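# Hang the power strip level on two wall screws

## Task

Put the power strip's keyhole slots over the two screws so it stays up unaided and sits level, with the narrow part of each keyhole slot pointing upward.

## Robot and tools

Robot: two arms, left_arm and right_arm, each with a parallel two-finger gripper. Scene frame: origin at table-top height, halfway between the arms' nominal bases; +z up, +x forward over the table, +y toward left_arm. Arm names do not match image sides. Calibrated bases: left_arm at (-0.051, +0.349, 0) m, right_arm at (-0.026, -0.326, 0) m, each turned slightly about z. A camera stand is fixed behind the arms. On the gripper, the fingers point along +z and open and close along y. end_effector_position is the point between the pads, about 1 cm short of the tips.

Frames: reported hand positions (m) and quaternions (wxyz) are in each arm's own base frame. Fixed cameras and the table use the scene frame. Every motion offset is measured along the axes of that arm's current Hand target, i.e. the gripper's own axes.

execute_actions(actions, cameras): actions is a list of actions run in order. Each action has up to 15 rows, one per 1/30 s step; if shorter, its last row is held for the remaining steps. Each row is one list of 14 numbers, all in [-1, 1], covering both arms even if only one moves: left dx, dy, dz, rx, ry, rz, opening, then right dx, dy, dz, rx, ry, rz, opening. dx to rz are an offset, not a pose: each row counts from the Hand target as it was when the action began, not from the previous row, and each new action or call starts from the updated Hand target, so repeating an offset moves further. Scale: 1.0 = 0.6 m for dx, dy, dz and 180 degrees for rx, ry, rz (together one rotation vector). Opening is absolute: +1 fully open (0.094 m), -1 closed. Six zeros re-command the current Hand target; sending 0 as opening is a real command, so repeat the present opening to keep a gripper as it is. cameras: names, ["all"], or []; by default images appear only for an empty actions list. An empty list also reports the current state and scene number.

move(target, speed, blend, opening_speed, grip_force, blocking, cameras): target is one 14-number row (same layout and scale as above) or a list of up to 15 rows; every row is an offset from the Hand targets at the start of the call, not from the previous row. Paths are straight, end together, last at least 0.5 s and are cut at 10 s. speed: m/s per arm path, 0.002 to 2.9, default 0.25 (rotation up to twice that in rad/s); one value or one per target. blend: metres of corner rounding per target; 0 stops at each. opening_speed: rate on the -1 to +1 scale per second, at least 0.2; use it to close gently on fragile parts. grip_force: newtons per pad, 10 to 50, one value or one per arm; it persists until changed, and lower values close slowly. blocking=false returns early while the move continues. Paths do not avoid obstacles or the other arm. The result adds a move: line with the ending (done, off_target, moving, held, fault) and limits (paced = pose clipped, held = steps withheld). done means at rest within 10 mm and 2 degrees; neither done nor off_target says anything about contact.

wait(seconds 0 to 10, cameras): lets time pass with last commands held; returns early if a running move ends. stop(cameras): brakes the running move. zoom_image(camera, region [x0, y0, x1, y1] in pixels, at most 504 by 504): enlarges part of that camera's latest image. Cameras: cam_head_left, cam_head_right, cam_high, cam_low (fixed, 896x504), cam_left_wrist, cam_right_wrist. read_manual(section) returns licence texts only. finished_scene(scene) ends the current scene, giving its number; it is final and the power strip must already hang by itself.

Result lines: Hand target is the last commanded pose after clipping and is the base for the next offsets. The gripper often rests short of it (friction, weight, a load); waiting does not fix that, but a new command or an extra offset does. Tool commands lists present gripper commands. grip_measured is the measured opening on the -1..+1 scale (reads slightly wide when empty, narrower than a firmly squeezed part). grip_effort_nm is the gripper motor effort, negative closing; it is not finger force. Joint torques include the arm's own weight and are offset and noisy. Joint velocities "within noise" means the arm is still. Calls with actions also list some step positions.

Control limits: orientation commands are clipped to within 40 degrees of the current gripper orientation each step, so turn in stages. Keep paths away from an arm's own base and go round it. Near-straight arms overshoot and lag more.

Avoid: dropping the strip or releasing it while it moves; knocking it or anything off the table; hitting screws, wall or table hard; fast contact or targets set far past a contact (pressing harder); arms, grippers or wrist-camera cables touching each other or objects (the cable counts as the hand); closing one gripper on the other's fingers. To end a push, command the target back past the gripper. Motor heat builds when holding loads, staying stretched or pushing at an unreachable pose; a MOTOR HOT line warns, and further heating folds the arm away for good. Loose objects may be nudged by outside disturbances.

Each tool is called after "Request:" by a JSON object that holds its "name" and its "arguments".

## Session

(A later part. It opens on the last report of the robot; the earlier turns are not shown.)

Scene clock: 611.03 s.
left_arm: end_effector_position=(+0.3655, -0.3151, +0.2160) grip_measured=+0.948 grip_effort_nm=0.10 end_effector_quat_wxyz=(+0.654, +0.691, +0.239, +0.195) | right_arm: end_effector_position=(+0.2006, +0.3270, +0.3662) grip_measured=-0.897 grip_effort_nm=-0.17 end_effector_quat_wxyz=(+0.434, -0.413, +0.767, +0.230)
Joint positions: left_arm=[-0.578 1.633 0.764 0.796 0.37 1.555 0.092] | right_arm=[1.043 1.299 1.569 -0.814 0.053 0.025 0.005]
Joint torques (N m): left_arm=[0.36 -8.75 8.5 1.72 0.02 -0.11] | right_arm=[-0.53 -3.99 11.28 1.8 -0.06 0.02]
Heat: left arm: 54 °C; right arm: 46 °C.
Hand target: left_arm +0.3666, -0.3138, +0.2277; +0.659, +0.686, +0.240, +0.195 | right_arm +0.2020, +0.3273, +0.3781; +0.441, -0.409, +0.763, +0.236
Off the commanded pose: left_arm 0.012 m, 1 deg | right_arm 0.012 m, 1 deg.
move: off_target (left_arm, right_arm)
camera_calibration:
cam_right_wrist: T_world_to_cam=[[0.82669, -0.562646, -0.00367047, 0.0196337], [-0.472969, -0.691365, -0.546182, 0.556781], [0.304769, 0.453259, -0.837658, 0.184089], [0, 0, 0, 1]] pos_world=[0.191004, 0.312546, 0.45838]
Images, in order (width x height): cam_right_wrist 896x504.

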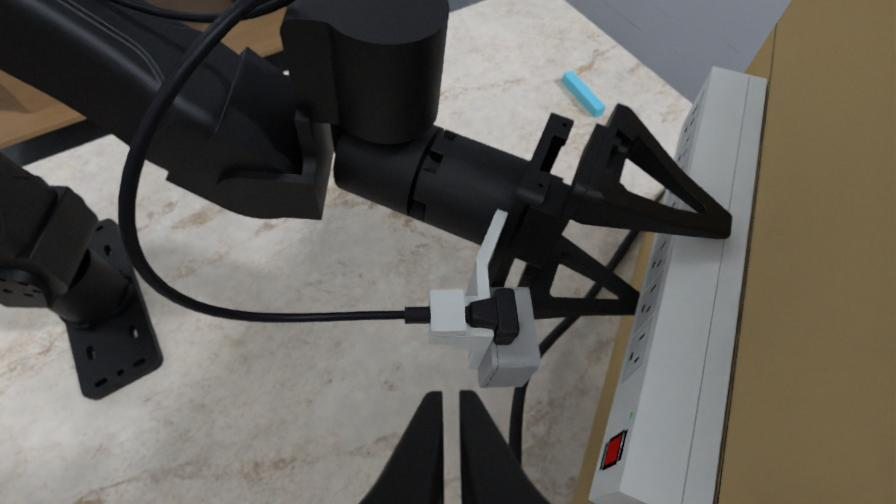

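Request:
{"name": "move", "arguments": {"target": [0,0.006,-0.12,0,0,0,0.95,0,0,0,0,0,0,-0.9], "speed": 0.08, "cameras": ["cam_right_wrist","cam_low","cam_head_left"]}}

Scene clock: 614.30 s.
left_arm: end_effector_position=(+0.3284, -0.2586, +0.2414) grip_measured=+0.948 grip_effort_nm=0.10 end_effector_quat_wxyz=(+0.665, +0.680, +0.233, +0.203) | right_arm: end_effector_position=(+0.2006, +0.3270, +0.3662) grip_measured=-0.897 grip_effort_nm=-0.17 end_effector_quat_wxyz=(+0.434, -0.413, +0.767, +0.230)
Joint positions: left_arm=[-0.472 1.343 0.582 0.722 0.473 1.555 0.092] | right_arm=[1.043 1.299 1.569 -0.814 0.053 0.025 0.005]
Joint torques (N m): left_arm=[0.53 -5.87 6.19 1.66 0.07 -0.04] | right_arm=[-0.5 -4.04 11.18 1.79 -0.04 0.03]
Heat: left arm: 54 °C; right arm: 47 °C.
Hand target: left_arm +0.3250, -0.2555, +0.2353; +0.659, +0.686, +0.240, +0.195 | right_arm +0.2020, +0.3273, +0.3781; +0.441, -0.409, +0.763, +0.236
Off the commanded pose: left_arm 0.008 m, 1 deg | right_arm 0.012 m, 1 deg.
move: off_target (right_arm)
camera_calibration:
cam_right_wrist: T_world_to_cam=[[0.82669, -0.562646, -0.00367047, 0.0196337], [-0.472969, -0.691365, -0.546182, 0.556781], [0.304769, 0.453259, -0.837658, 0.184089], [0, 0, 0, 1]] pos_world=[0.191004, 0.312546, 0.45838]
Images, in order (width x height): cam_head_left 896x504, cam_low 896x504, cam_right_wrist 896x504.

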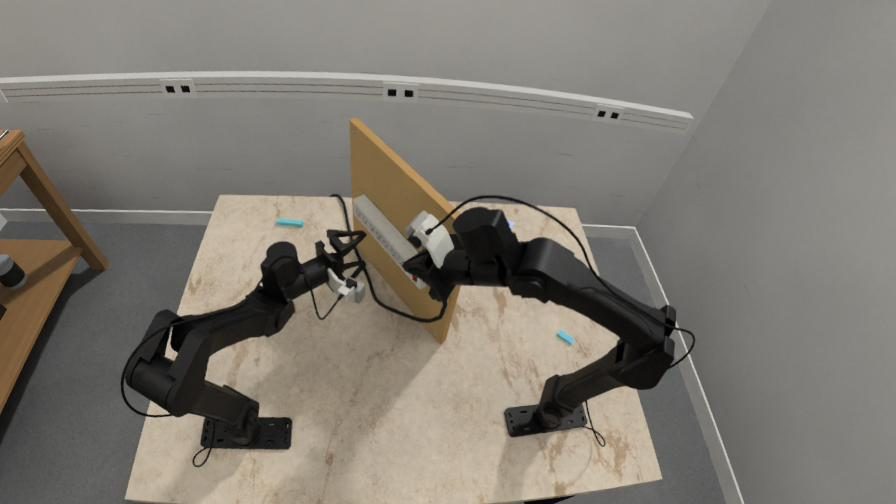

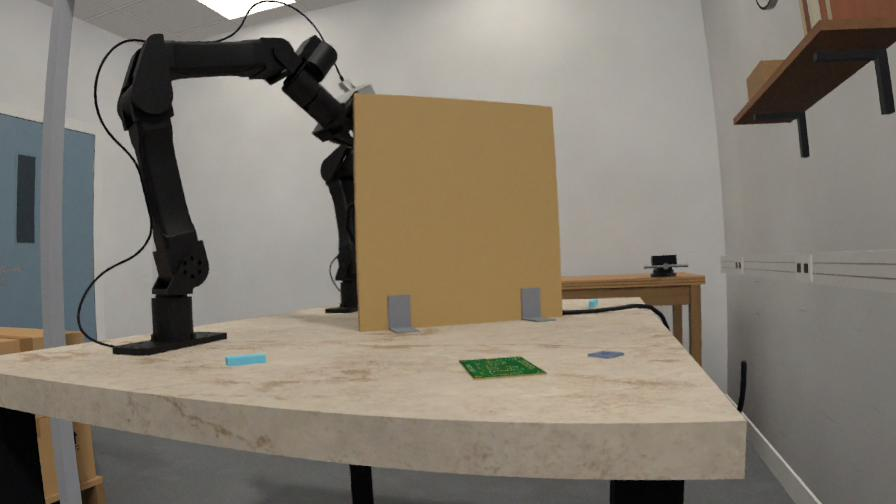

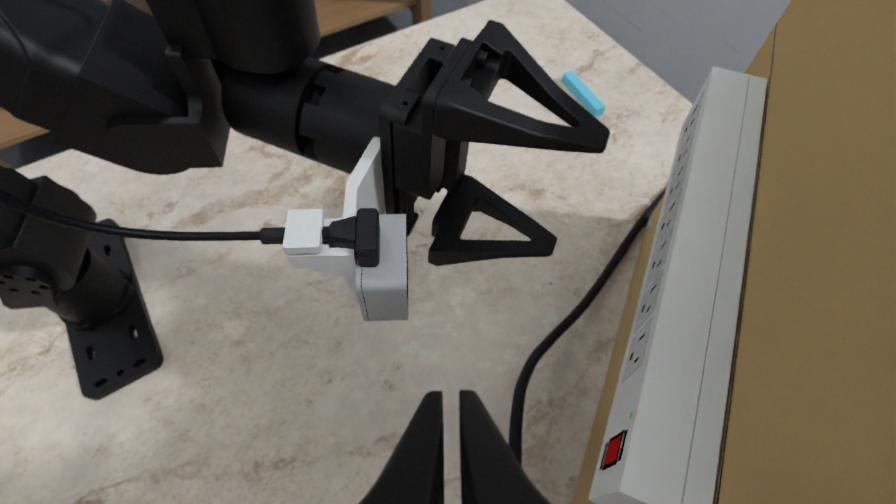

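Hangs. Done.

Request:
{"name": "finished_scene", "arguments": {"scene": 1}}

The scene is finished: the task was done.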